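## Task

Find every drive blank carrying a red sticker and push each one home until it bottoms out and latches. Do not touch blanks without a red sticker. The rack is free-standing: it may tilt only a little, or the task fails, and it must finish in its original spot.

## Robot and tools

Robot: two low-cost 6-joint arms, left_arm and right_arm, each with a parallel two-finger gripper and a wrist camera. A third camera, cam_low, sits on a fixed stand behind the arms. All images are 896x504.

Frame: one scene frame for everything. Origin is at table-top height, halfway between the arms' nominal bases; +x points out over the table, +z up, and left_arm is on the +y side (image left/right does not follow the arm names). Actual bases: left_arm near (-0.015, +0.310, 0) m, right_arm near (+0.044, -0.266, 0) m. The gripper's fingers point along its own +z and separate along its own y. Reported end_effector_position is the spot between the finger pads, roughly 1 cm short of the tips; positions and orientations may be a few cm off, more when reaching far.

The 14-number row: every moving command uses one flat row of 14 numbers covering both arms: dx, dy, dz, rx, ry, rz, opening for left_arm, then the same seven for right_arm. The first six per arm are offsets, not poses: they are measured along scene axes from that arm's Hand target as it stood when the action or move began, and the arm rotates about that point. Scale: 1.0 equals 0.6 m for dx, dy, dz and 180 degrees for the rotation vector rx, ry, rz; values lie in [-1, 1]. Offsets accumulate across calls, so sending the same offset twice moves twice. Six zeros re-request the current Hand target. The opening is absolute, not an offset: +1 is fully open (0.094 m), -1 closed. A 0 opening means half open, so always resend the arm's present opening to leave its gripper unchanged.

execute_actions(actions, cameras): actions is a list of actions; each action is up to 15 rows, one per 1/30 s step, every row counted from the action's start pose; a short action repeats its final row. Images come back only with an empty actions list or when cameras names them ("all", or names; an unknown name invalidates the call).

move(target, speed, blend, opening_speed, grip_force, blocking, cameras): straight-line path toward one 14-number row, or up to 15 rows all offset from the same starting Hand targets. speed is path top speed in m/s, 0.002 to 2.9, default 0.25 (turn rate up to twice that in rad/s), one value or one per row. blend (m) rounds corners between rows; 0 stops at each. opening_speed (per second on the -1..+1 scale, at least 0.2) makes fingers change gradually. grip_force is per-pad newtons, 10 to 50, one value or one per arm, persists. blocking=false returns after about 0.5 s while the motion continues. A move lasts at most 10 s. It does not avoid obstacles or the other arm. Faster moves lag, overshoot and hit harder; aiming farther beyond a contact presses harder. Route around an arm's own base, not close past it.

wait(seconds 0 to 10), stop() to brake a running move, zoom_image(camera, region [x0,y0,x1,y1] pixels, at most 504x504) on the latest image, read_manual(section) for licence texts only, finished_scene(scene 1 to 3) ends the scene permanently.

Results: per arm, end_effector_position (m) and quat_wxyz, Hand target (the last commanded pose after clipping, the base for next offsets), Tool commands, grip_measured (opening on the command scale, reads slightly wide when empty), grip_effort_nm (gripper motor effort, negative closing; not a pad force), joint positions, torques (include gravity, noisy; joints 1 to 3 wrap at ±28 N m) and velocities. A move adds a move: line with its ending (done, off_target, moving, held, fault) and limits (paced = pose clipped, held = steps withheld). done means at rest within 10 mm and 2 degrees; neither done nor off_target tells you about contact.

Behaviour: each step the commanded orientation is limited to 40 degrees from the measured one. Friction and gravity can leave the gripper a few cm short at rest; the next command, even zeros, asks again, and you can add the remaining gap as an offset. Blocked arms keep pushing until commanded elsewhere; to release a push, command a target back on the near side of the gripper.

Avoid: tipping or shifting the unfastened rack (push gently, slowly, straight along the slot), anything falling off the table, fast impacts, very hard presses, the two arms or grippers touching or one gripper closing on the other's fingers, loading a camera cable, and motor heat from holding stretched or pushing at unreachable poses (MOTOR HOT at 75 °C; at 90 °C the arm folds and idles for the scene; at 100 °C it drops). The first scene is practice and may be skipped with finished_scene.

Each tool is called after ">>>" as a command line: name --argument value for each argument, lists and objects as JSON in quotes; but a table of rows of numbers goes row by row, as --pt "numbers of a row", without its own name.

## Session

>>> execute_actions --actions '[]'

Scene clock: 0.00 s.
left_arm: end_effector_position=(+0.2148, +0.3876, +0.0992) grip_measured=+1.000 grip_effort_nm=n/a end_effector_quat_wxyz=(+0.425, -0.238, +0.872, +0.040) | right_arm: end_effector_position=(+0.3073, -0.2564, +0.1244) grip_measured=+1.000 grip_effort_nm=n/a end_effector_quat_wxyz=(+0.536, -0.127, +0.834, -0.028)
Joint positions: left_arm=[0.294 0.568 0.32 -0.444 -0.068 -0.23 0.094] | right_arm=[-0.07 0.478 0.202 -0.166 -0.159 -0.278 0.094]
Joint velocities: within noise
Joint torques (N m): no reading
Heat: left arm: 22 °C; right arm: 23 °C.
Hand target: left_arm +0.2169, +0.3892, +0.1061; +0.434, -0.237, +0.868, +0.043 | right_arm +0.3069, -0.2552, +0.1264; +0.538, -0.126, +0.833, -0.025
Tool commands: left_gripper/opening=+1.0 right_gripper/opening=+1.0
camera_calibration:
cam_left_wrist: T_world_to_cam=[[0.436398, -0.89014, 0.131177, 0.237546], [-0.794399, -0.449638, -0.408358, 0.41944], [0.422478, 0.0739993, -0.903347, 0.0600707], [0, 0, 0, 1]] pos_world=[0.20416, 0.3956, 0.194386]
cam_right_wrist: T_world_to_cam=[[0.186611, -0.969601, 0.158272, -0.326526], [-0.744661, -0.244683, -0.620975, 0.281312], [0.640825, -0.00197793, -0.767685, -0.011278], [0, 0, 0, 1]] pos_world=[0.277643, -0.24779, 0.21771]

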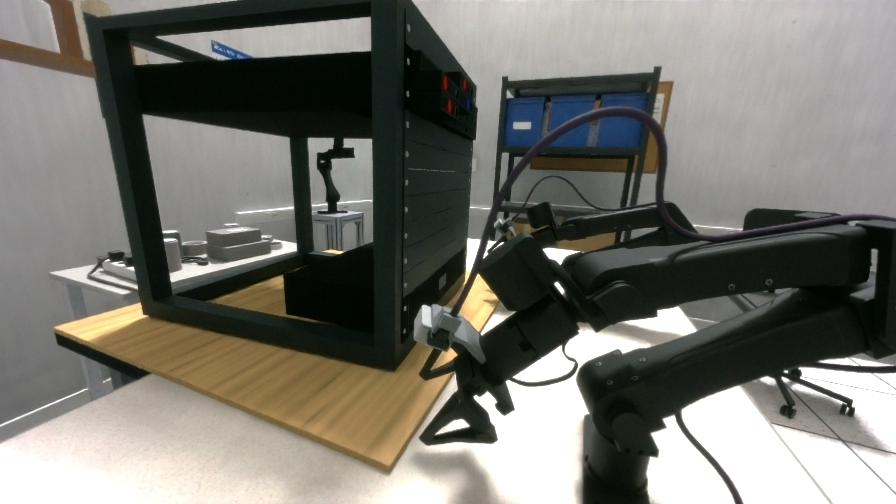

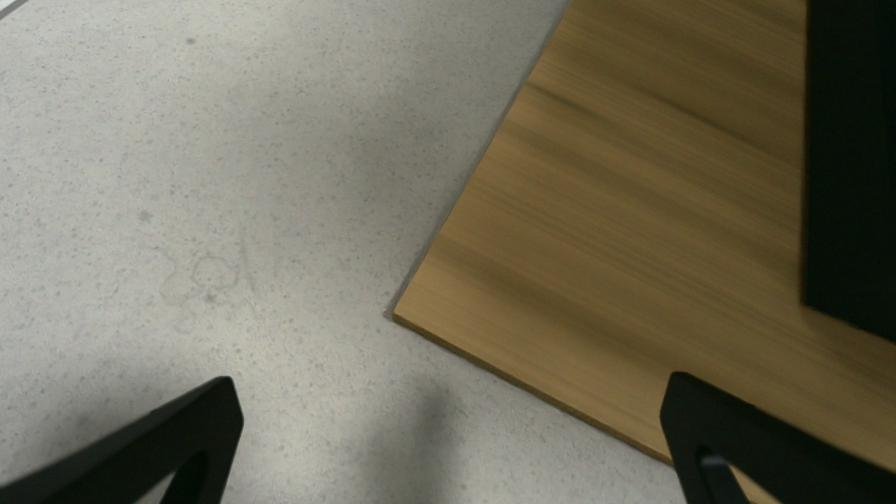

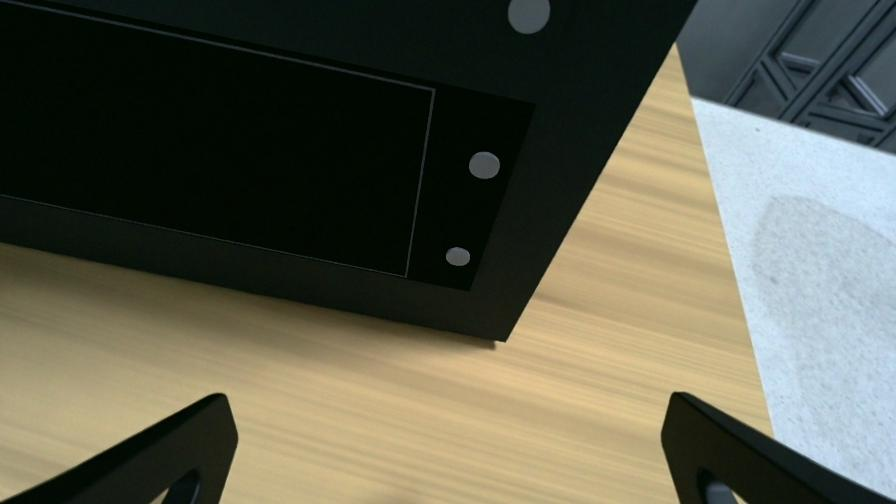

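>>> move --target '[-0.078,-0.549,0.6565,0.0897,-0.2007,-0.1295,1,0,0,0,0,0,0,1]' --speed 0.3 --cameras '["cam_low","cam_left_wrist"]'

Scene clock: 3.93 s.
left_arm: end_effector_position=(+0.1687, +0.0533, +0.4901) grip_measured=+1.000 grip_effort_nm=-0.01 end_effector_quat_wxyz=(+0.696, +0.022, +0.718, +0.002) | right_arm: end_effector_position=(+0.3073, -0.2564, +0.1244) grip_measured=+1.000 grip_effort_nm=-0.01 end_effector_quat_wxyz=(+0.536, -0.127, +0.834, -0.028)
Joint positions: left_arm=[-1.538 1.498 1.937 -1.123 -1.521 -0.65 0.094] | right_arm=[-0.07 0.478 0.202 -0.166 -0.159 -0.278 0.094]
Joint torques (N m): left_arm=[0.38 -5.19 5.91 1.3 -0.84 0.04] | right_arm=[0.02 0.2 7.02 2.09 -0.07 -0.02]
Heat: left arm: 22 °C; right arm: 24 °C.
Hand target: left_arm +0.1701, +0.0597, +0.5000; +0.707, +0.001, +0.707, +0.000 | right_arm +0.3069, -0.2552, +0.1264; +0.538, -0.126, +0.833, -0.025
Off the commanded pose: left_arm 0.012 m, 3 deg | right_arm 0.002 m, 0 deg.
move: off_target (left_arm)
camera_calibration:
cam_left_wrist: T_world_to_cam=[[-0.0390522, -0.998242, -0.0445873, 0.0809459], [-0.46313, 0.0576213, -0.884415, 0.542421], [0.885429, -0.0138886, -0.464566, 0.16889], [0, 0, 0, 1]] pos_world=[0.104833, 0.0518943, 0.561795]
Images, in order (width x height): cam_low 896x504, cam_left_wrist 896x504.

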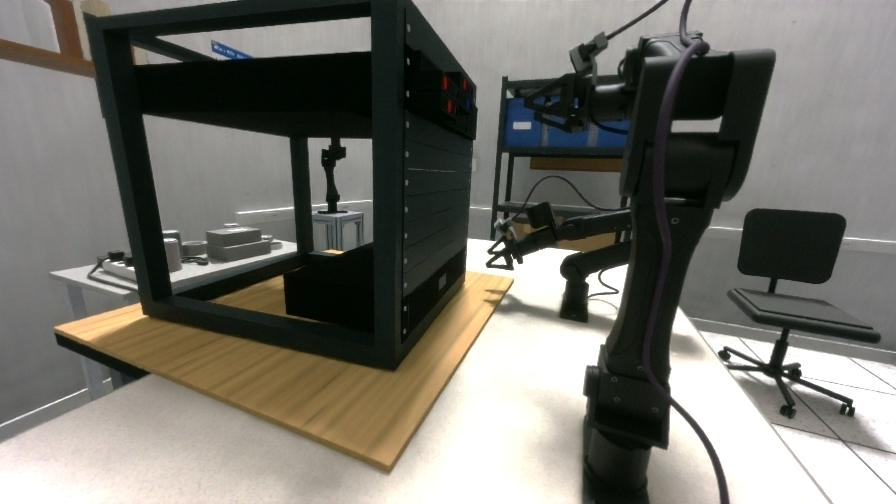

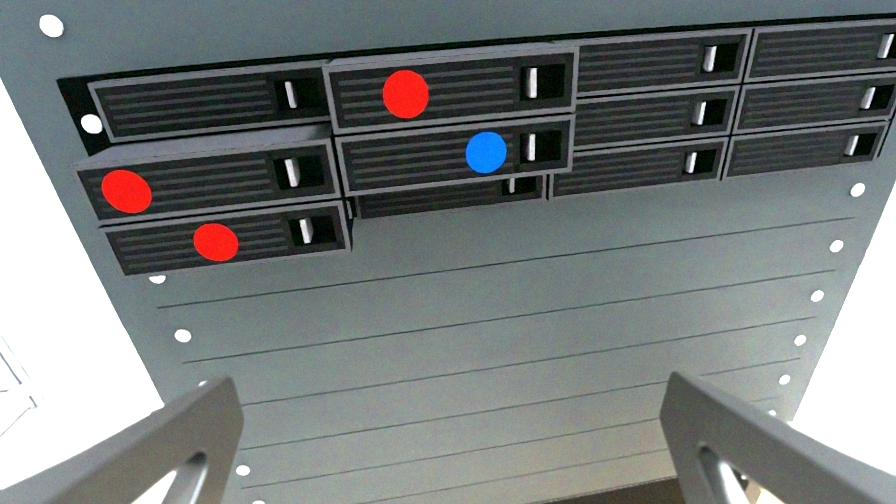

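>>> move --target '[0.1565,0.157,0.018,-0.4855,0.121,0.0523,-1,0,0,0,0,0,0,1]' --speed 0.3 --cameras '["cam_low","cam_left_wrist"]'

Scene clock: 13.00 s.
left_arm: end_effector_position=(+0.2674, +0.1477, +0.5143) grip_measured=-0.997 grip_effort_nm=-0.16 end_effector_quat_wxyz=(+0.377, -0.535, +0.611, -0.446) | right_arm: end_effector_position=(+0.3073, -0.2564, +0.1244) grip_measured=+1.000 grip_effort_nm=0.00 end_effector_quat_wxyz=(+0.536, -0.127, +0.834, -0.028)
Joint positions: left_arm=[-0.861 1.457 2.275 -1.243 -0.688 -1.868 0] | right_arm=[-0.07 0.478 0.202 -0.166 -0.159 -0.278 0.094]
Joint torques (N m): left_arm=[0.55 -3.44 5.2 1.19 -0.13 -0.08] | right_arm=[0.02 0.21 7.02 2.1 -0.08 -0.02]
Heat: left arm: 22 °C; right arm: 26 °C.
Hand target: left_arm +0.2640, +0.1541, +0.5108; +0.377, -0.537, +0.618, -0.433 | right_arm +0.3069, -0.2552, +0.1264; +0.538, -0.126, +0.833, -0.025
Off the commanded pose: left_arm 0.008 m, 2 deg | right_arm 0.002 m, 0 deg.
move: done
camera_calibration:
cam_left_wrist: T_world_to_cam=[[0.306697, -0.0395386, 0.950985, -0.566004], [-0.542673, -0.828095, 0.140585, 0.228984], [0.781948, -0.559191, -0.275431, 0.105032], [0, 0, 0, 1]] pos_world=[0.215726, 0.225974, 0.534999]
Images, in order (width x height): cam_low 896x504, cam_left_wrist 896x504.

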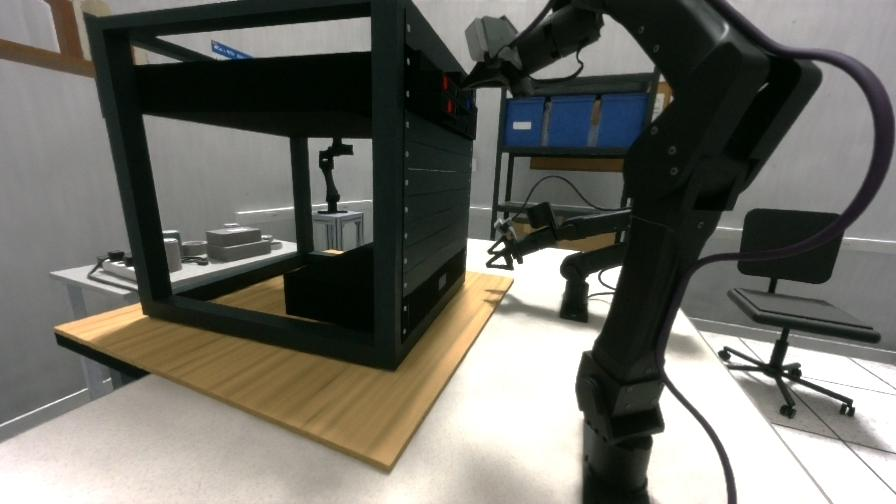

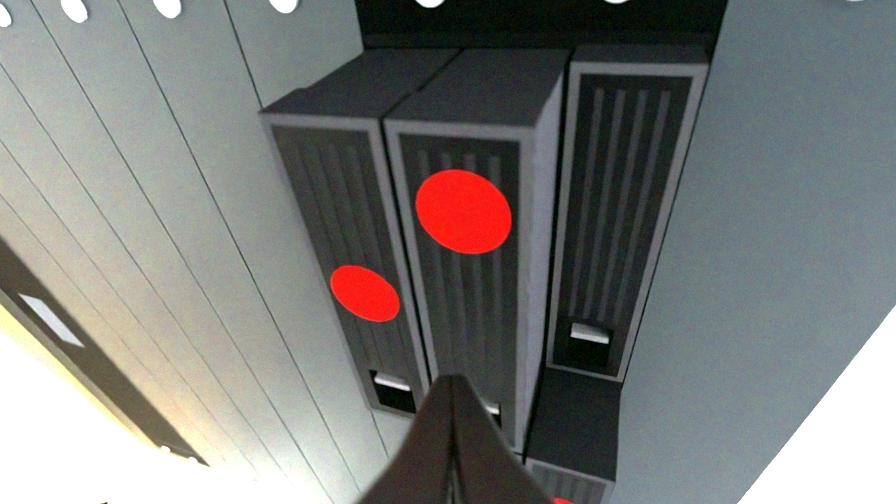

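>>> move --target '[0.025,0.025,0,0,0,0,-1,0,0,0,0,0,0,1]' --speed 0.1 --cameras '["cam_left_wrist"]'

Scene clock: 15.43 s.
left_arm: end_effector_position=(+0.2817, +0.1641, +0.5094) grip_measured=-0.997 grip_effort_nm=-0.16 end_effector_quat_wxyz=(+0.371, -0.542, +0.615, -0.435) | right_arm: end_effector_position=(+0.3073, -0.2564, +0.1244) grip_measured=+1.000 grip_effort_nm=0.00 end_effector_quat_wxyz=(+0.536, -0.127, +0.834, -0.028)
Joint positions: left_arm=[-0.739 1.457 2.275 -1.243 -0.576 -1.828 0] | right_arm=[-0.07 0.478 0.202 -0.166 -0.159 -0.278 0.094]
Joint torques (N m): left_arm=[0.54 -4.83 2.99 1.7 -0.12 0.14] | right_arm=[0.02 0.2 7.01 2.1 -0.08 -0.02]
Heat: left arm: 22 °C; right arm: 26 °C.
Hand target: left_arm +0.2790, +0.1691, +0.5108; +0.377, -0.537, +0.618, -0.433 | right_arm +0.3069, -0.2552, +0.1264; +0.538, -0.126, +0.833, -0.025
Off the commanded pose: left_arm 0.006 m, 1 deg | right_arm 0.002 m, 0 deg.
move: done
camera_calibration:
cam_left_wrist: T_world_to_cam=[[0.333823, -0.0426875, 0.941669, -0.567409], [-0.532592, -0.832784, 0.151053, 0.243744], [0.777759, -0.55195, -0.300737, 0.114487], [0, 0, 0, 1]] pos_world=[0.230186, 0.241956, 0.531924]
Images, in order (width x height): cam_left_wrist 896x504.

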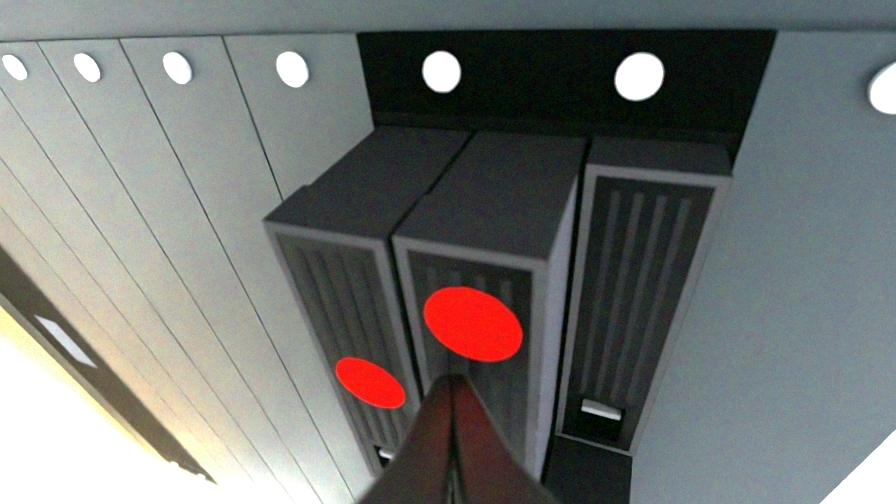

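>>> move --target '[0.056,0.004,0.006,0,0,0,-1,0,0,0,0,0,0,1]' --speed 0.05 --cameras '["cam_low","cam_left_wrist"]'

Scene clock: 17.40 s.
left_arm: end_effector_position=(+0.3086, +0.1724, +0.5036) grip_measured=-0.997 grip_effort_nm=-0.16 end_effector_quat_wxyz=(+0.368, -0.545, +0.625, -0.420) | right_arm: end_effector_position=(+0.3073, -0.2564, +0.1244) grip_measured=+1.000 grip_effort_nm=0.00 end_effector_quat_wxyz=(+0.536, -0.127, +0.834, -0.028)
Joint positions: left_arm=[-0.613 1.519 2.328 -1.243 -0.462 -1.772 0] | right_arm=[-0.07 0.478 0.202 -0.166 -0.159 -0.278 0.094]
Joint torques (N m): left_arm=[0.58 -3.58 5.34 2.07 -0.06 0.14] | right_arm=[0.03 0.21 7.01 2.1 -0.08 -0.02]
Heat: left arm: 23 °C; right arm: 26 °C.
Hand target: left_arm +0.3126, +0.1715, +0.5144; +0.377, -0.537, +0.618, -0.433 | right_arm +0.3069, -0.2552, +0.1264; +0.538, -0.126, +0.833, -0.025
Off the commanded pose: left_arm 0.012 m, 2 deg | right_arm 0.002 m, 0 deg.
move: off_target (left_arm)
camera_calibration:
cam_left_wrist: T_world_to_cam=[[0.361797, -0.0624668, 0.930162, -0.570046], [-0.526348, -0.8372, 0.148505, 0.26591], [0.769455, -0.543318, -0.335775, 0.11522], [0, 0, 0, 1]] pos_world=[0.257545, 0.249611, 0.529434]
Images, in order (width x height): cam_low 896x504, cam_left_wrist 896x504.

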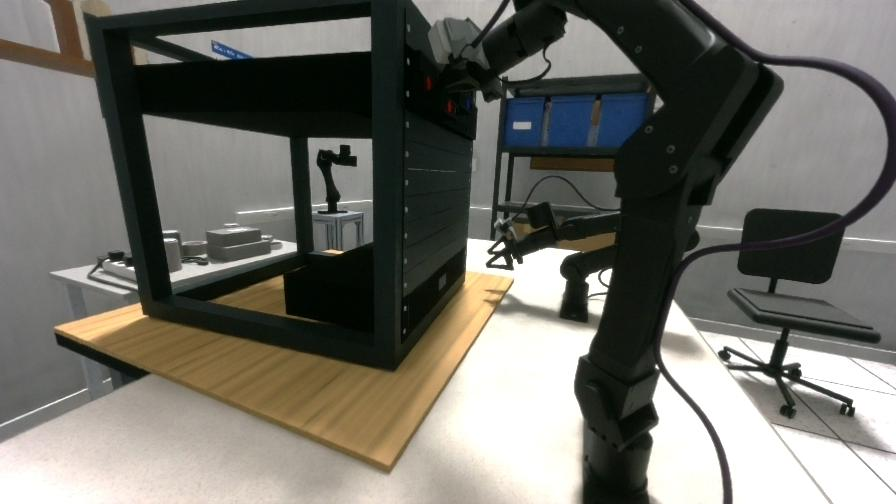

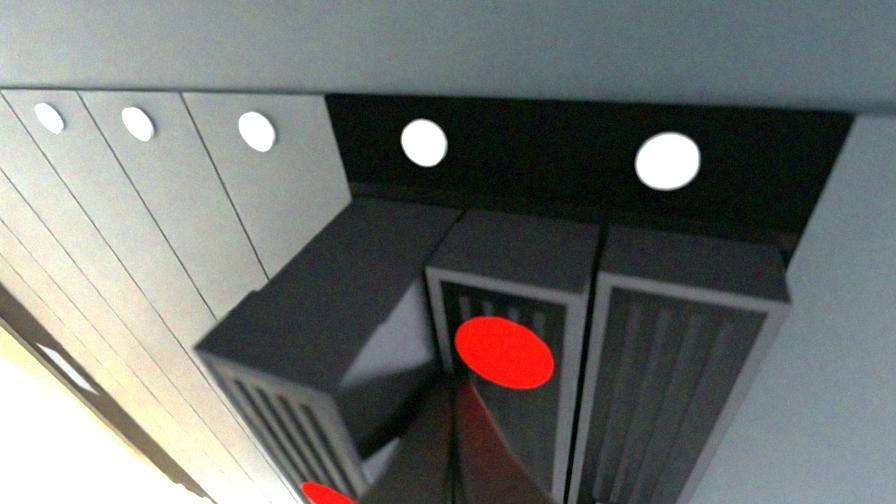

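>>> move --target '[-0.02,-0.004,0.011,0,0,0,-1,0,0,0,0,0,0,1]' --speed 0.06 --cameras '["cam_left_wrist"]'

Scene clock: 19.47 s.
left_arm: end_effector_position=(+0.3020, +0.1644, +0.5239) grip_measured=-0.997 grip_effort_nm=-0.16 end_effector_quat_wxyz=(+0.370, -0.532, +0.616, -0.448) | right_arm: end_effector_position=(+0.3073, -0.2564, +0.1244) grip_measured=+1.000 grip_effort_nm=-0.01 end_effector_quat_wxyz=(+0.536, -0.127, +0.834, -0.028)
Joint positions: left_arm=[-0.648 1.539 2.408 -1.243 -0.473 -1.77 0] | right_arm=[-0.07 0.478 0.202 -0.166 -0.159 -0.278 0.094]
Joint torques (N m): left_arm=[-0.66 -3.55 4.93 1.43 -0.4 -0.05] | right_arm=[0.02 0.18 7.02 2.1 -0.08 -0.02]
Heat: left arm: 23 °C; right arm: 26 °C.
Hand target: left_arm +0.3005, +0.1691, +0.5211; +0.377, -0.537, +0.618, -0.433 | right_arm +0.3069, -0.2552, +0.1264; +0.538, -0.126, +0.833, -0.025
Off the commanded pose: left_arm 0.006 m, 2 deg | right_arm 0.002 m, 0 deg.
move: done
camera_calibration:
cam_left_wrist: T_world_to_cam=[[0.313429, -0.0418103, 0.948691, -0.585538], [-0.555387, -0.818421, 0.14742, 0.258982], [0.770265, -0.573096, -0.279738, 0.0979306], [0, 0, 0, 1]] pos_world=[0.251927, 0.243598, 0.54471]
Images, in order (width x height): cam_left_wrist 896x504.

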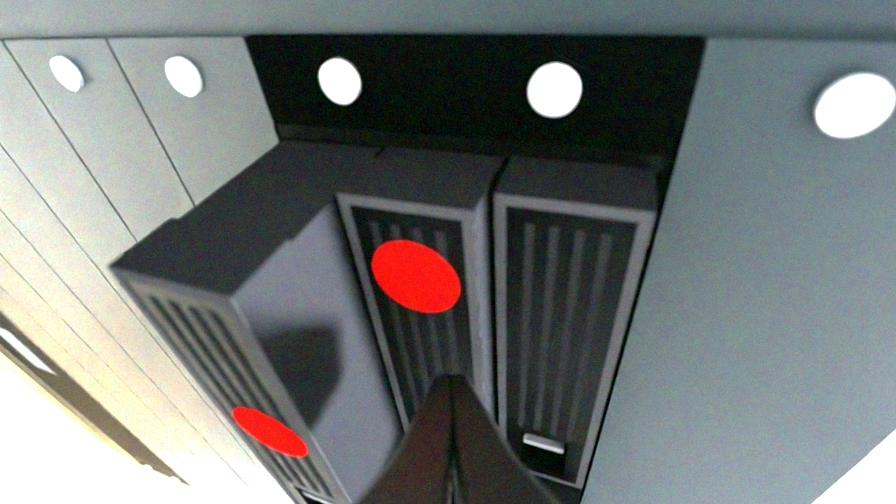

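>>> move --target '[0.0,0.0,-0.01,0,0,0,-1,0,0,0,0,0,0,1]' --speed 0.06 --cameras '["cam_left_wrist"]'

Scene clock: 21.40 s.
left_arm: end_effector_position=(+0.3046, +0.1627, +0.5095) grip_measured=-0.997 grip_effort_nm=-0.16 end_effector_quat_wxyz=(+0.367, -0.535, +0.628, -0.430) | right_arm: end_effector_position=(+0.3073, -0.2564, +0.1244) grip_measured=+1.000 grip_effort_nm=0.00 end_effector_quat_wxyz=(+0.536, -0.127, +0.834, -0.028)
Joint positions: left_arm=[-0.648 1.529 2.355 -1.243 -0.475 -1.77 0] | right_arm=[-0.07 0.478 0.202 -0.166 -0.159 -0.278 0.094]
Joint torques (N m): left_arm=[-0.59 -5.83 2.96 1.83 -0.39 -0.06] | right_arm=[0.01 0.2 7.01 2.1 -0.07 -0.02]
Heat: left arm: 24 °C; right arm: 27 °C.
Hand target: left_arm +0.3007, +0.1690, +0.5150; +0.377, -0.537, +0.618, -0.433 | right_arm +0.3069, -0.2552, +0.1264; +0.538, -0.126, +0.833, -0.025
Off the commanded pose: left_arm 0.009 m, 2 deg | right_arm 0.002 m, 0 deg.
move: done
camera_calibration:
cam_left_wrist: T_world_to_cam=[[0.345264, -0.0672599, 0.936092, -0.57193], [-0.549331, -0.823197, 0.143464, 0.26208], [0.76094, -0.563757, -0.321168, 0.113468], [0, 0, 0, 1]] pos_world=[0.255093, 0.241244, 0.534222]
Images, in order (width x height): cam_left_wrist 896x504.

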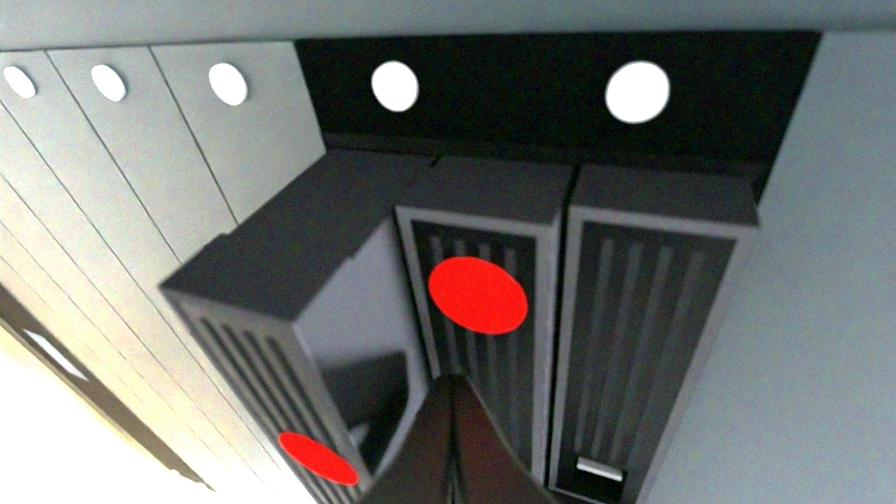

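>>> move --target '[0.03,0.003,0.012,0,0,0,-1,0,0,0,0,0,0,1]' --speed 0.05 --cameras '["cam_left_wrist"]'

Scene clock: 23.13 s.
left_arm: end_effector_position=(+0.3177, +0.1691, +0.5248) grip_measured=-0.997 grip_effort_nm=-0.16 end_effector_quat_wxyz=(+0.374, -0.541, +0.609, -0.444) | right_arm: end_effector_position=(+0.3073, -0.2564, +0.1244) grip_measured=+1.000 grip_effort_nm=0.00 end_effector_quat_wxyz=(+0.536, -0.127, +0.834, -0.028)
Joint positions: left_arm=[-0.598 1.588 2.462 -1.244 -0.447 -1.764 0] | right_arm=[-0.07 0.478 0.202 -0.166 -0.159 -0.278 0.094]
Joint torques (N m): left_arm=[0.64 -3.7 5.01 1.54 -0.05 0.14] | right_arm=[0.02 0.2 7.01 2.1 -0.08 -0.02]
Heat: left arm: 24 °C; right arm: 27 °C.
Hand target: left_arm +0.3187, +0.1709, +0.5222; +0.377, -0.537, +0.618, -0.433 | right_arm +0.3069, -0.2552, +0.1264; +0.538, -0.126, +0.833, -0.025
Off the commanded pose: left_arm 0.003 m, 2 deg | right_arm 0.002 m, 0 deg.
move: done
camera_calibration:
cam_left_wrist: T_world_to_cam=[[0.315611, -0.030073, 0.948412, -0.593623], [-0.535349, -0.830877, 0.151807, 0.264863], [0.783448, -0.555643, -0.278334, 0.0809232], [0, 0, 0, 1]] pos_world=[0.265749, 0.247181, 0.545315]
Images, in order (width x height): cam_left_wrist 896x504.

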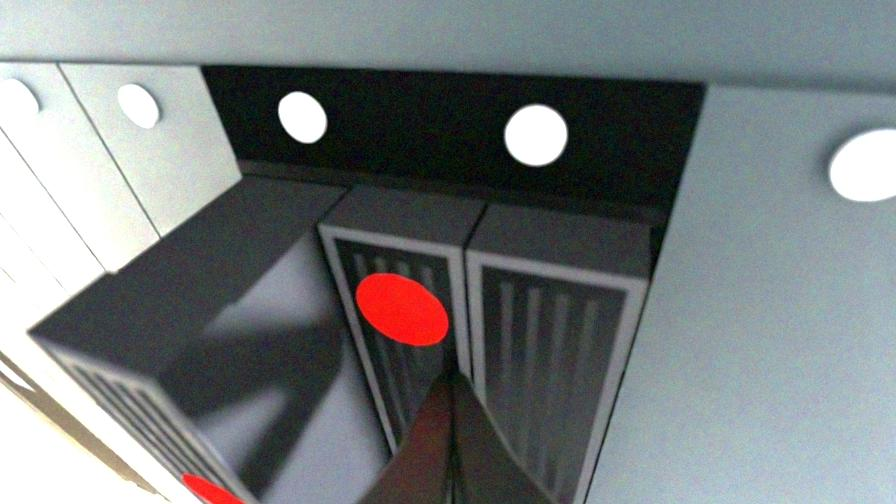

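>>> move --target '[-0.01,0.0,-0.0115,0,0,0,-1,0,0,0,0,0,0,1]' --speed 0.06

>>> move --target '[0.025,0.002,0.001,0,0,0,-1,0,0,0,0,0,0,1]' --speed 0.05 --cameras '["cam_left_wrist"]'

Scene clock: 24.80 s.
left_arm: end_effector_position=(+0.3168, +0.1678, +0.5064) grip_measured=-0.997 grip_effort_nm=-0.16 end_effector_quat_wxyz=(+0.367, -0.543, +0.625, -0.423) | right_arm: end_effector_position=(+0.3073, -0.2564, +0.1244) grip_measured=+1.000 grip_effort_nm=0.00 end_effector_quat_wxyz=(+0.536, -0.127, +0.834, -0.028)
Joint positions: left_arm=[-0.603 1.559 2.378 -1.244 -0.447 -1.764 0] | right_arm=[-0.07 0.478 0.202 -0.166 -0.159 -0.278 0.094]
Joint torques (N m): left_arm=[-0.58 -6.34 2.96 1.98 -0.24 0.06] | right_arm=[0.03 0.21 7.01 2.1 -0.08 -0.02]
Heat: left arm: 24 °C; right arm: 27 °C.
Hand target: left_arm +0.3127, +0.1708, +0.5152; +0.377, -0.537, +0.618, -0.432 | right_arm +0.3069, -0.2552, +0.1264; +0.538, -0.126, +0.833, -0.025
Off the commanded pose: left_arm 0.010 m, 2 deg | right_arm 0.002 m, 0 deg.
move: done

Scene clock: 26.00 s.
left_arm: end_effector_position=(+0.3185, +0.1701, +0.5071) grip_measured=-0.997 grip_effort_nm=-0.16 end_effector_quat_wxyz=(+0.361, -0.541, +0.628, -0.427) | right_arm: end_effector_position=(+0.3073, -0.2564, +0.1244) grip_measured=+1.000 grip_effort_nm=-0.01 end_effector_quat_wxyz=(+0.536, -0.127, +0.834, -0.028)
Joint positions: left_arm=[-0.575 1.559 2.384 -1.244 -0.406 -1.753 0] | right_arm=[-0.07 0.478 0.202 -0.166 -0.159 -0.278 0.094]
Joint torques (N m): left_arm=[1.24 -3.1 5.2 2.14 -0.22 0.16] | right_arm=[0.02 0.2 7.02 2.1 -0.07 -0.02]
Heat: left arm: 24 °C; right arm: 27 °C.
Hand target: left_arm +0.3277, +0.1720, +0.5159; +0.377, -0.537, +0.618, -0.433 | right_arm +0.3069, -0.2552, +0.1264; +0.538, -0.126, +0.833, -0.025
Off the commanded pose: left_arm 0.013 m, 2 deg | right_arm 0.002 m, 0 deg.
move: off_target (left_arm)
camera_calibration:
cam_left_wrist: T_world_to_cam=[[0.360104, -0.0603191, 0.93096, -0.577226], [-0.543693, -0.824491, 0.156885, 0.267864], [0.758105, -0.562651, -0.329698, 0.111291], [0, 0, 0, 1]] pos_world=[0.269127, 0.248652, 0.532043]
Images, in order (width x height): cam_left_wrist 896x504.

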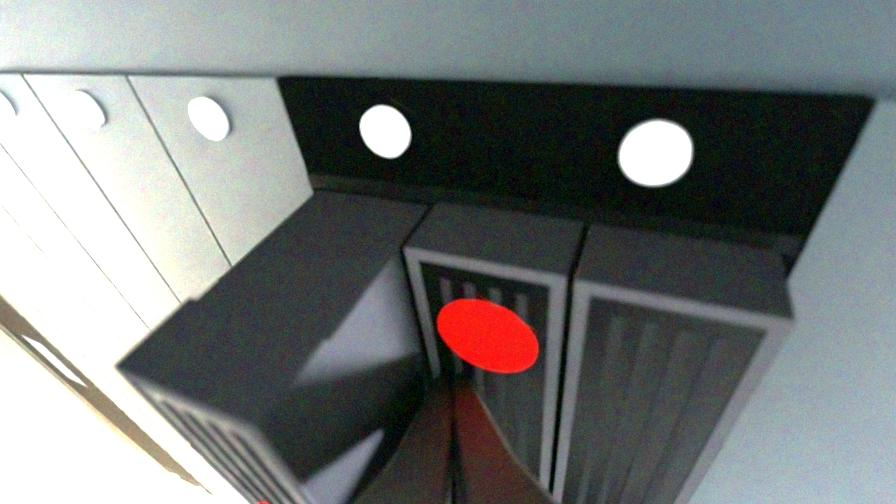

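>>> move --target '[0.018,0.002,0.002,0,0,0,-1,0,0,0,0,0,0,1]' --speed 0.05

>>> move --target '[0.01,0.001,0.0,0,0,0,-1,0,0,0,0,0,0,1]' --speed 0.05 --cameras '["cam_low","cam_left_wrist"]'

Scene clock: 27.50 s.
left_arm: end_effector_position=(+0.3194, +0.1704, +0.5082) grip_measured=-0.997 grip_effort_nm=-0.16 end_effector_quat_wxyz=(+0.352, -0.537, +0.635, -0.430) | right_arm: end_effector_position=(+0.3073, -0.2564, +0.1244) grip_measured=+1.000 grip_effort_nm=0.00 end_effector_quat_wxyz=(+0.536, -0.127, +0.834, -0.028)
Joint positions: left_arm=[-0.551 1.578 2.428 -1.272 -0.36 -1.744 0] | right_arm=[-0.07 0.478 0.202 -0.166 -0.159 -0.278 0.094]
Joint torques (N m): left_arm=[2.03 -1.91 4.89 2.42 -0.4 0.18] | right_arm=[0.02 0.2 7.02 2.1 -0.08 -0.01]
Heat: left arm: 25 °C; right arm: 27 °C.
Hand target: left_arm +0.3384, +0.1733, +0.5171; +0.377, -0.537, +0.618, -0.433 | right_arm +0.3069, -0.2552, +0.1264; +0.538, -0.126, +0.833, -0.025
Off the commanded pose: left_arm 0.021 m, 4 deg | right_arm 0.002 m, 0 deg.
move: off_target (left_arm)

Scene clock: 28.53 s.
left_arm: end_effector_position=(+0.3197, +0.1704, +0.5082) grip_measured=-0.997 grip_effort_nm=-0.16 end_effector_quat_wxyz=(+0.346, -0.535, +0.639, -0.431) | right_arm: end_effector_position=(+0.3073, -0.2564, +0.1244) grip_measured=+1.000 grip_effort_nm=-0.01 end_effector_quat_wxyz=(+0.536, -0.127, +0.834, -0.028)
Joint positions: left_arm=[-0.539 1.586 2.446 -1.284 -0.335 -1.738 0] | right_arm=[-0.07 0.478 0.202 -0.166 -0.159 -0.278 0.094]
Joint torques (N m): left_arm=[2.47 -1.35 4.57 2.57 -0.49 0.17] | right_arm=[0.02 0.2 7.02 2.1 -0.08 -0.02]
Heat: left arm: 25 °C; right arm: 27 °C.
Hand target: left_arm +0.3444, +0.1738, +0.5171; +0.377, -0.537, +0.618, -0.433 | right_arm +0.3069, -0.2552, +0.1264; +0.538, -0.126, +0.833, -0.025
Off the commanded pose: left_arm 0.027 m, 4 deg | right_arm 0.002 m, 0 deg.
move: off_target (left_arm)
camera_calibration:
cam_left_wrist: T_world_to_cam=[[0.374356, -0.0660798, 0.924928, -0.579243], [-0.568794, -0.80413, 0.172765, 0.265095], [0.732346, -0.590769, -0.338617, 0.128484], [0, 0, 0, 1]] pos_world=[0.273533, 0.250799, 0.533466]
Images, in order (width x height): cam_low 896x504, cam_left_wrist 896x504.

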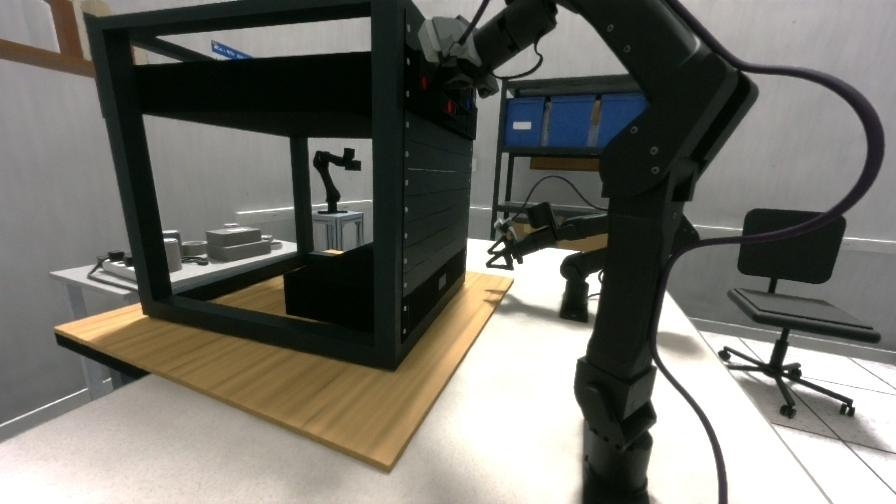

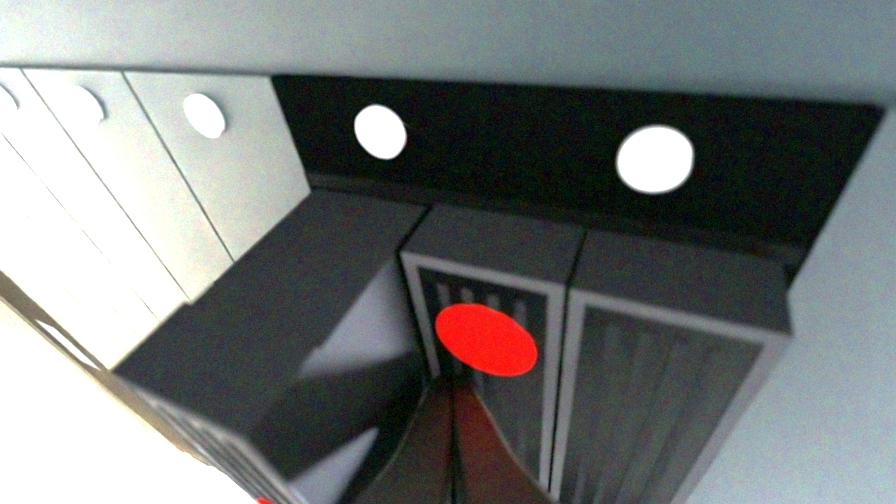

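>>> move --pt "-0.13 -0.012 0.01 0 0 0 -1 0 0 0 0 0 0 1" --pt "-0.132 -0.015 -0.046 0 0 0 -1 0 0 0 0 0 0 1" --blend '[0.01,0]' --speed 0.12 --cameras '["cam_low","cam_left_wrist"]'

Scene clock: 31.47 s.
left_arm: end_effector_position=(+0.2644, +0.1617, +0.4794) grip_measured=-0.997 grip_effort_nm=-0.16 end_effector_quat_wxyz=(+0.365, -0.535, +0.637, -0.418) | right_arm: end_effector_position=(+0.3073, -0.2564, +0.1244) grip_measured=+1.000 grip_effort_nm=0.00 end_effector_quat_wxyz=(+0.536, -0.127, +0.834, -0.028)
Joint positions: left_arm=[-0.802 1.343 2.058 -1.203 -0.611 -1.847 0] | right_arm=[-0.07 0.478 0.202 -0.166 -0.159 -0.278 0.094]
Joint torques (N m): left_arm=[-0.72 -4.11 3.22 2.11 -0.53 -0.06] | right_arm=[0.03 0.18 7.02 2.1 -0.08 -0.02]
Heat: left arm: 26 °C; right arm: 27 °C.
Hand target: left_arm +0.2652, +0.1648, +0.4896; +0.377, -0.537, +0.618, -0.433 | right_arm +0.3069, -0.2552, +0.1264; +0.538, -0.126, +0.833, -0.025
Off the commanded pose: left_arm 0.011 m, 3 deg | right_arm 0.002 m, 0 deg.
move: off_target (left_arm)
camera_calibration:
cam_left_wrist: T_world_to_cam=[[0.365783, -0.0879473, 0.926535, -0.527377], [-0.547747, -0.825199, 0.137914, 0.246101], [0.752447, -0.557953, -0.350017, 0.148944], [0, 0, 0, 1]] pos_world=[0.215634, 0.239805, 0.506825]
Images, in order (width x height): cam_low 896x504, cam_left_wrist 896x504.

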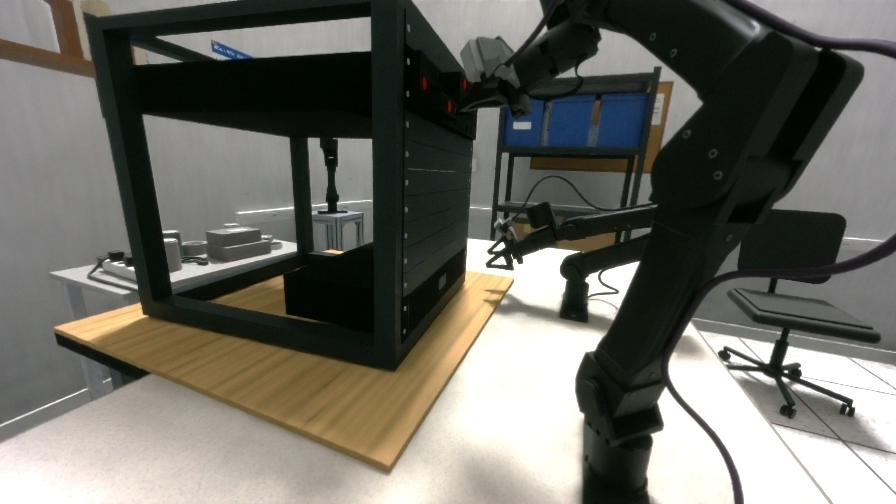

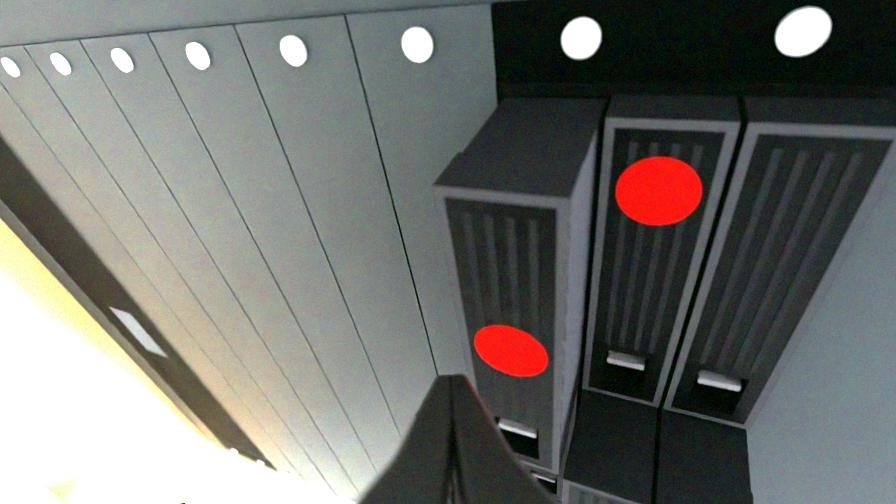

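>>> move --target '[0.02,0.002,0.012,0,0,0,-1,0,0,0,0,0,0,1]' --speed 0.08 --cameras '["cam_left_wrist"]'

Scene clock: 33.10 s.
left_arm: end_effector_position=(+0.2737, +0.1673, +0.4837) grip_measured=-0.997 grip_effort_nm=-0.16 end_effector_quat_wxyz=(+0.371, -0.543, +0.628, -0.416) | right_arm: end_effector_position=(+0.3073, -0.2564, +0.1244) grip_measured=+1.000 grip_effort_nm=0.00 end_effector_quat_wxyz=(+0.536, -0.127, +0.834, -0.028)
Joint positions: left_arm=[-0.759 1.368 2.093 -1.202 -0.596 -1.838 0] | right_arm=[-0.07 0.478 0.202 -0.166 -0.159 -0.278 0.094]
Joint torques (N m): left_arm=[0.55 -2.63 5.79 2.07 -0.14 0.16] | right_arm=[0.01 0.18 7.02 2.1 -0.08 -0.02]
Heat: left arm: 26 °C; right arm: 27 °C.
Hand target: left_arm +0.2772, +0.1660, +0.4967; +0.377, -0.537, +0.618, -0.433 | right_arm +0.3069, -0.2552, +0.1264; +0.538, -0.126, +0.833, -0.025
Off the commanded pose: left_arm 0.014 m, 2 deg | right_arm 0.002 m, 0 deg.
move: off_target (left_arm)
camera_calibration:
cam_left_wrist: T_world_to_cam=[[0.364172, -0.0741946, 0.928372, -0.537089], [-0.527021, -0.838285, 0.139739, 0.250792], [0.767872, -0.54016, -0.344382, 0.136632], [0, 0, 0, 1]] pos_world=[0.222849, 0.244189, 0.510626]
Images, in order (width x height): cam_left_wrist 896x504.

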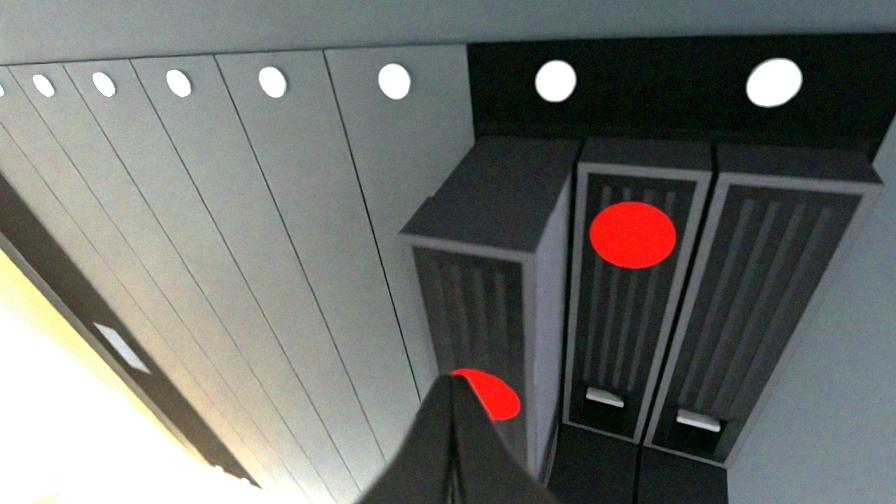

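>>> move --target '[0.055,0.004,0.003,0,0,0,-1,0,0,0,0,0,0,1]' --speed 0.06 --cameras '["cam_left_wrist"]'

Scene clock: 35.13 s.
left_arm: end_effector_position=(+0.3055, +0.1699, +0.4830) grip_measured=-0.997 grip_effort_nm=-0.16 end_effector_quat_wxyz=(+0.367, -0.546, +0.630, -0.412) | right_arm: end_effector_position=(+0.3073, -0.2564, +0.1244) grip_measured=+1.000 grip_effort_nm=-0.01 end_effector_quat_wxyz=(+0.536, -0.127, +0.834, -0.028)
Joint positions: left_arm=[-0.632 1.437 2.14 -1.159 -0.479 -1.779 0] | right_arm=[-0.07 0.478 0.202 -0.166 -0.159 -0.278 0.094]
Joint torques (N m): left_arm=[0.54 -3.43 5.93 2.2 -0.09 0.14] | right_arm=[0.02 0.2 7.02 2.09 -0.08 -0.02]
Heat: left arm: 26 °C; right arm: 28 °C.
Hand target: left_arm +0.3102, +0.1684, +0.4985; +0.377, -0.537, +0.618, -0.433 | right_arm +0.3069, -0.2552, +0.1264; +0.538, -0.126, +0.833, -0.025
Off the commanded pose: left_arm 0.016 m, 3 deg | right_arm 0.002 m, 0 deg.
move: off_target (left_arm)
camera_calibration:
cam_left_wrist: T_world_to_cam=[[0.374851, -0.0741356, 0.924116, -0.548983], [-0.525337, -0.838303, 0.145842, 0.266387], [0.763877, -0.540141, -0.353185, 0.118812], [0, 0, 0, 1]] pos_world=[0.254972, 0.246789, 0.510437]
Images, in order (width x height): cam_left_wrist 896x504.

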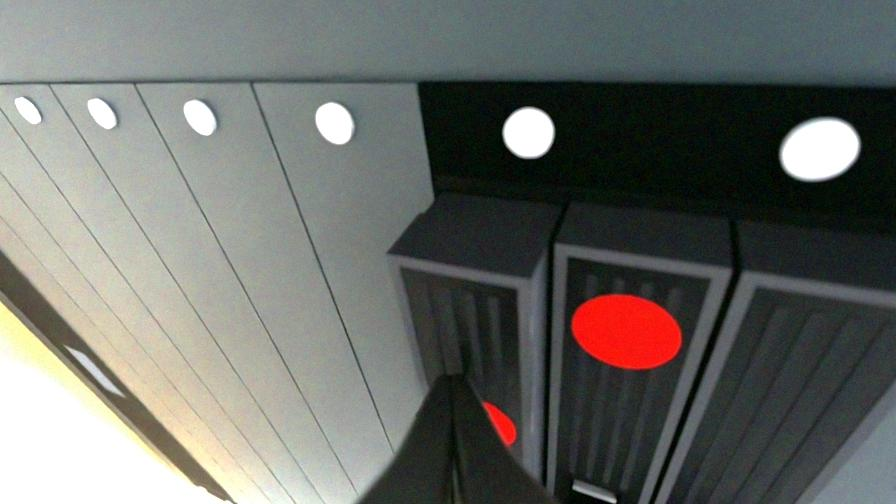

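Good; continue.

>>> move --target '[0.022,0.002,0.002,0,0,0,-1,0,0,0,0,0,0,1]' --speed 0.05

>>> move --target '[0.022,0.002,0.0,0,0,0,-1,0,0,0,0,0,0,1]' --speed 0.05

>>> move --target '[0.012,0.001,0.0,0,0,0,-1,0,0,0,0,0,0,1]' --speed 0.05 --cameras '["cam_low","cam_left_wrist"]'

Scene clock: 36.87 s.
left_arm: end_effector_position=(+0.3167, +0.1725, +0.4845) grip_measured=-0.997 grip_effort_nm=-0.16 end_effector_quat_wxyz=(+0.367, -0.547, +0.630, -0.412) | right_arm: end_effector_position=(+0.3073, -0.2564, +0.1244) grip_measured=+1.000 grip_effort_nm=0.00 end_effector_quat_wxyz=(+0.536, -0.127, +0.834, -0.028)
Joint positions: left_arm=[-0.59 1.468 2.173 -1.154 -0.442 -1.761 0] | right_arm=[-0.07 0.478 0.202 -0.166 -0.159 -0.278 0.094]
Joint torques (N m): left_arm=[0.58 -3.41 5.93 2.28 -0.06 0.15] | right_arm=[0.02 0.2 7.04 2.1 -0.08 -0.01]
Heat: left arm: 27 °C; right arm: 28 °C.
Hand target: left_arm +0.3234, +0.1697, +0.4998; +0.377, -0.537, +0.618, -0.433 | right_arm +0.3069, -0.2552, +0.1264; +0.538, -0.126, +0.833, -0.025
Off the commanded pose: left_arm 0.017 m, 3 deg | right_arm 0.002 m, 0 deg.
move: off_target (left_arm)

Scene clock: 38.07 s.
left_arm: end_effector_position=(+0.3192, +0.1728, +0.4862) grip_measured=-0.997 grip_effort_nm=-0.16 end_effector_quat_wxyz=(+0.357, -0.543, +0.635, -0.418) | right_arm: end_effector_position=(+0.3073, -0.2564, +0.1244) grip_measured=+1.000 grip_effort_nm=0.00 end_effector_quat_wxyz=(+0.536, -0.127, +0.834, -0.028)
Joint positions: left_arm=[-0.561 1.476 2.193 -1.159 -0.39 -1.749 0] | right_arm=[-0.07 0.478 0.202 -0.166 -0.159 -0.278 0.094]
Joint torques (N m): left_arm=[1.54 -1.72 5.96 2.51 -0.22 0.18] | right_arm=[0.02 0.18 7.02 2.1 -0.08 -0.02]
Heat: left arm: 27 °C; right arm: 28 °C.
Hand target: left_arm +0.3366, +0.1708, +0.4997; +0.377, -0.537, +0.618, -0.433 | right_arm +0.3069, -0.2552, +0.1264; +0.538, -0.126, +0.833, -0.025
Off the commanded pose: left_arm 0.022 m, 3 deg | right_arm 0.002 m, 0 deg.
move: off_target (left_arm)

Scene clock: 39.17 s.
left_arm: end_effector_position=(+0.3195, +0.1729, +0.4861) grip_measured=-0.997 grip_effort_nm=-0.16 end_effector_quat_wxyz=(+0.351, -0.541, +0.640, -0.419) | right_arm: end_effector_position=(+0.3073, -0.2564, +0.1244) grip_measured=+1.000 grip_effort_nm=0.00 end_effector_quat_wxyz=(+0.536, -0.127, +0.834, -0.028)
Joint positions: left_arm=[-0.546 1.482 2.208 -1.171 -0.361 -1.743 0] | right_arm=[-0.07 0.478 0.202 -0.166 -0.159 -0.278 0.094]
Joint torques (N m): left_arm=[2.07 -0.95 5.53 2.7 -0.33 0.2] | right_arm=[0.03 0.18 7.01 2.1 -0.08 -0.02]
Heat: left arm: 27 °C; right arm: 28 °C.
Hand target: left_arm +0.3438, +0.1714, +0.4997; +0.377, -0.537, +0.618, -0.433 | right_arm +0.3069, -0.2552, +0.1264; +0.538, -0.126, +0.833, -0.025
Off the commanded pose: left_arm 0.028 m, 4 deg | right_arm 0.002 m, 0 deg.
move: off_target (left_arm)
camera_calibration:
cam_left_wrist: T_world_to_cam=[[0.386829, -0.073741, 0.919199, -0.558497], [-0.551619, -0.817294, 0.166573, 0.270557], [0.738972, -0.571483, -0.35683, 0.126006], [0, 0, 0, 1]] pos_world=[0.272172, 0.25195, 0.513264]
Images, in order (width x height): cam_low 896x504, cam_left_wrist 896x504.

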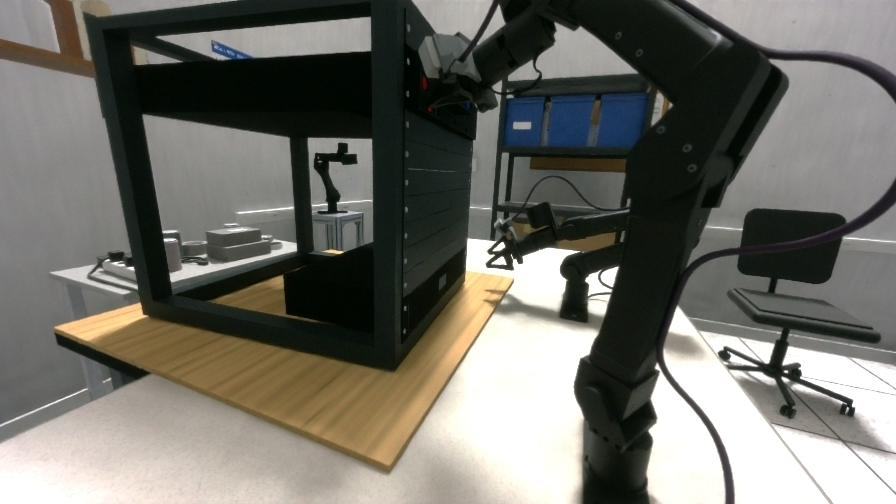

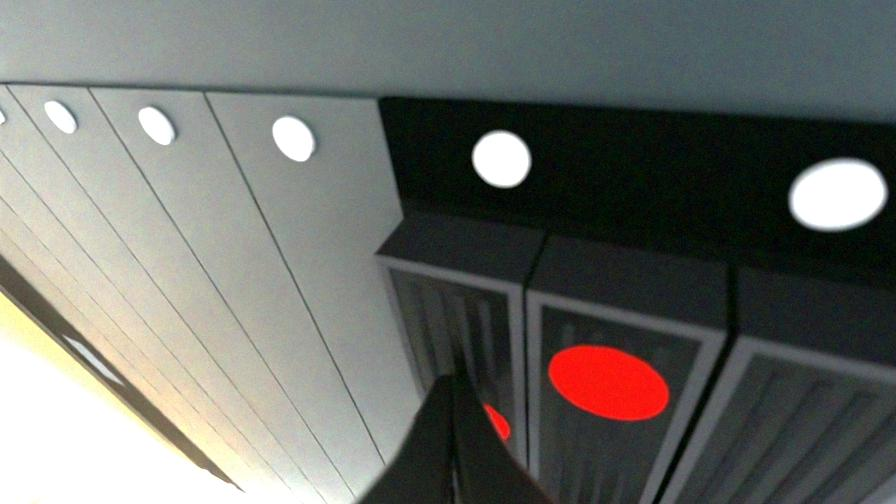

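>>> move --pt "-0.13 -0.012 0.01 0 0 0 -1 0 0 0 0 0 0 1" --pt "-0.123 -0.2023 0.059 0 0 0 -1 0 0 0 0 0 0 1" --blend '[0.01,0]' --speed 0.14 --cameras '["cam_low","cam_left_wrist"]'

Scene clock: 42.50 s.
left_arm: end_effector_position=(+0.2706, +0.0436, +0.5403) grip_measured=-0.997 grip_effort_nm=-0.16 end_effector_quat_wxyz=(+0.373, -0.512, +0.593, -0.497) | right_arm: end_effector_position=(+0.3073, -0.2564, +0.1244) grip_measured=+1.000 grip_effort_nm=-0.01 end_effector_quat_wxyz=(+0.536, -0.127, +0.834, -0.028)
Joint positions: left_arm=[-1.089 1.882 2.851 -1.327 -0.864 -1.917 0] | right_arm=[-0.07 0.478 0.202 -0.166 -0.159 -0.278 0.094]
Joint torques (N m): left_arm=[-0.34 -6.31 4.05 1.14 -0.53 0.1] | right_arm=[0.02 0.2 7.01 2.1 -0.08 -0.02]
Heat: left arm: 27 °C; right arm: 28 °C.
Hand target: left_arm +0.2700, +0.0500, +0.5351; +0.377, -0.537, +0.618, -0.433 | right_arm +0.3069, -0.2552, +0.1264; +0.538, -0.126, +0.833, -0.025
Off the commanded pose: left_arm 0.008 m, 8 deg | right_arm 0.002 m, 0 deg.
elbow stopped short (left arm): the move would have taken joint 3 (elbow) straighter than the controller allows.
move: off_target (left_arm)
camera_calibration:
cam_left_wrist: T_world_to_cam=[[0.224826, 0.0105692, 0.974342, -0.5885], [-0.596367, -0.789291, 0.146171, 0.150789], [0.770584, -0.613929, -0.17115, 0.000525624], [0, 0, 0, 1]] pos_world=[0.22183, 0.125559, 0.551449]
Images, in order (width x height): cam_low 896x504, cam_left_wrist 896x504.

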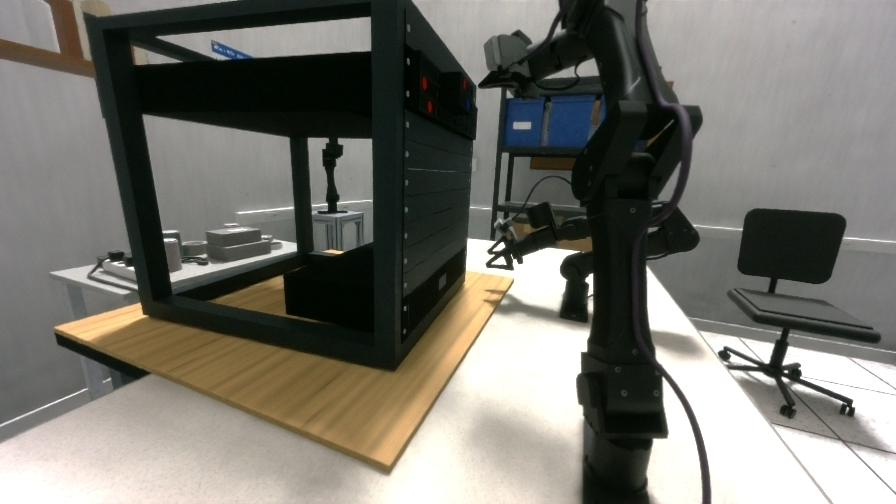

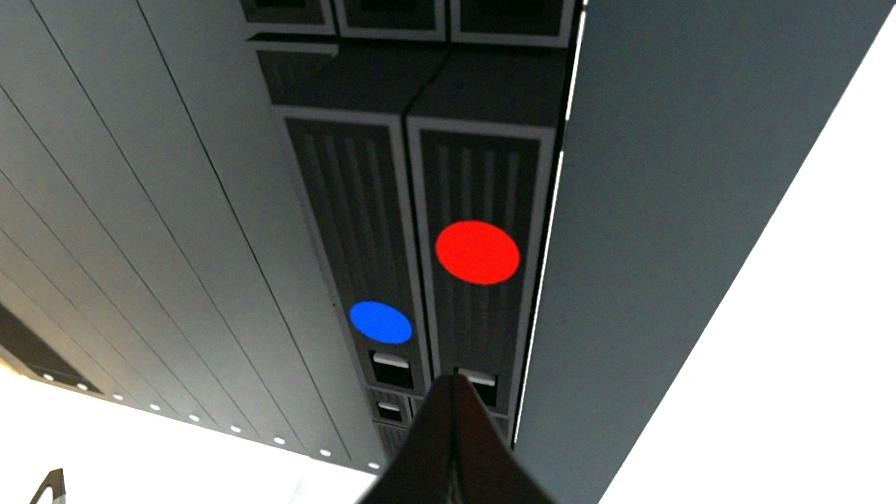

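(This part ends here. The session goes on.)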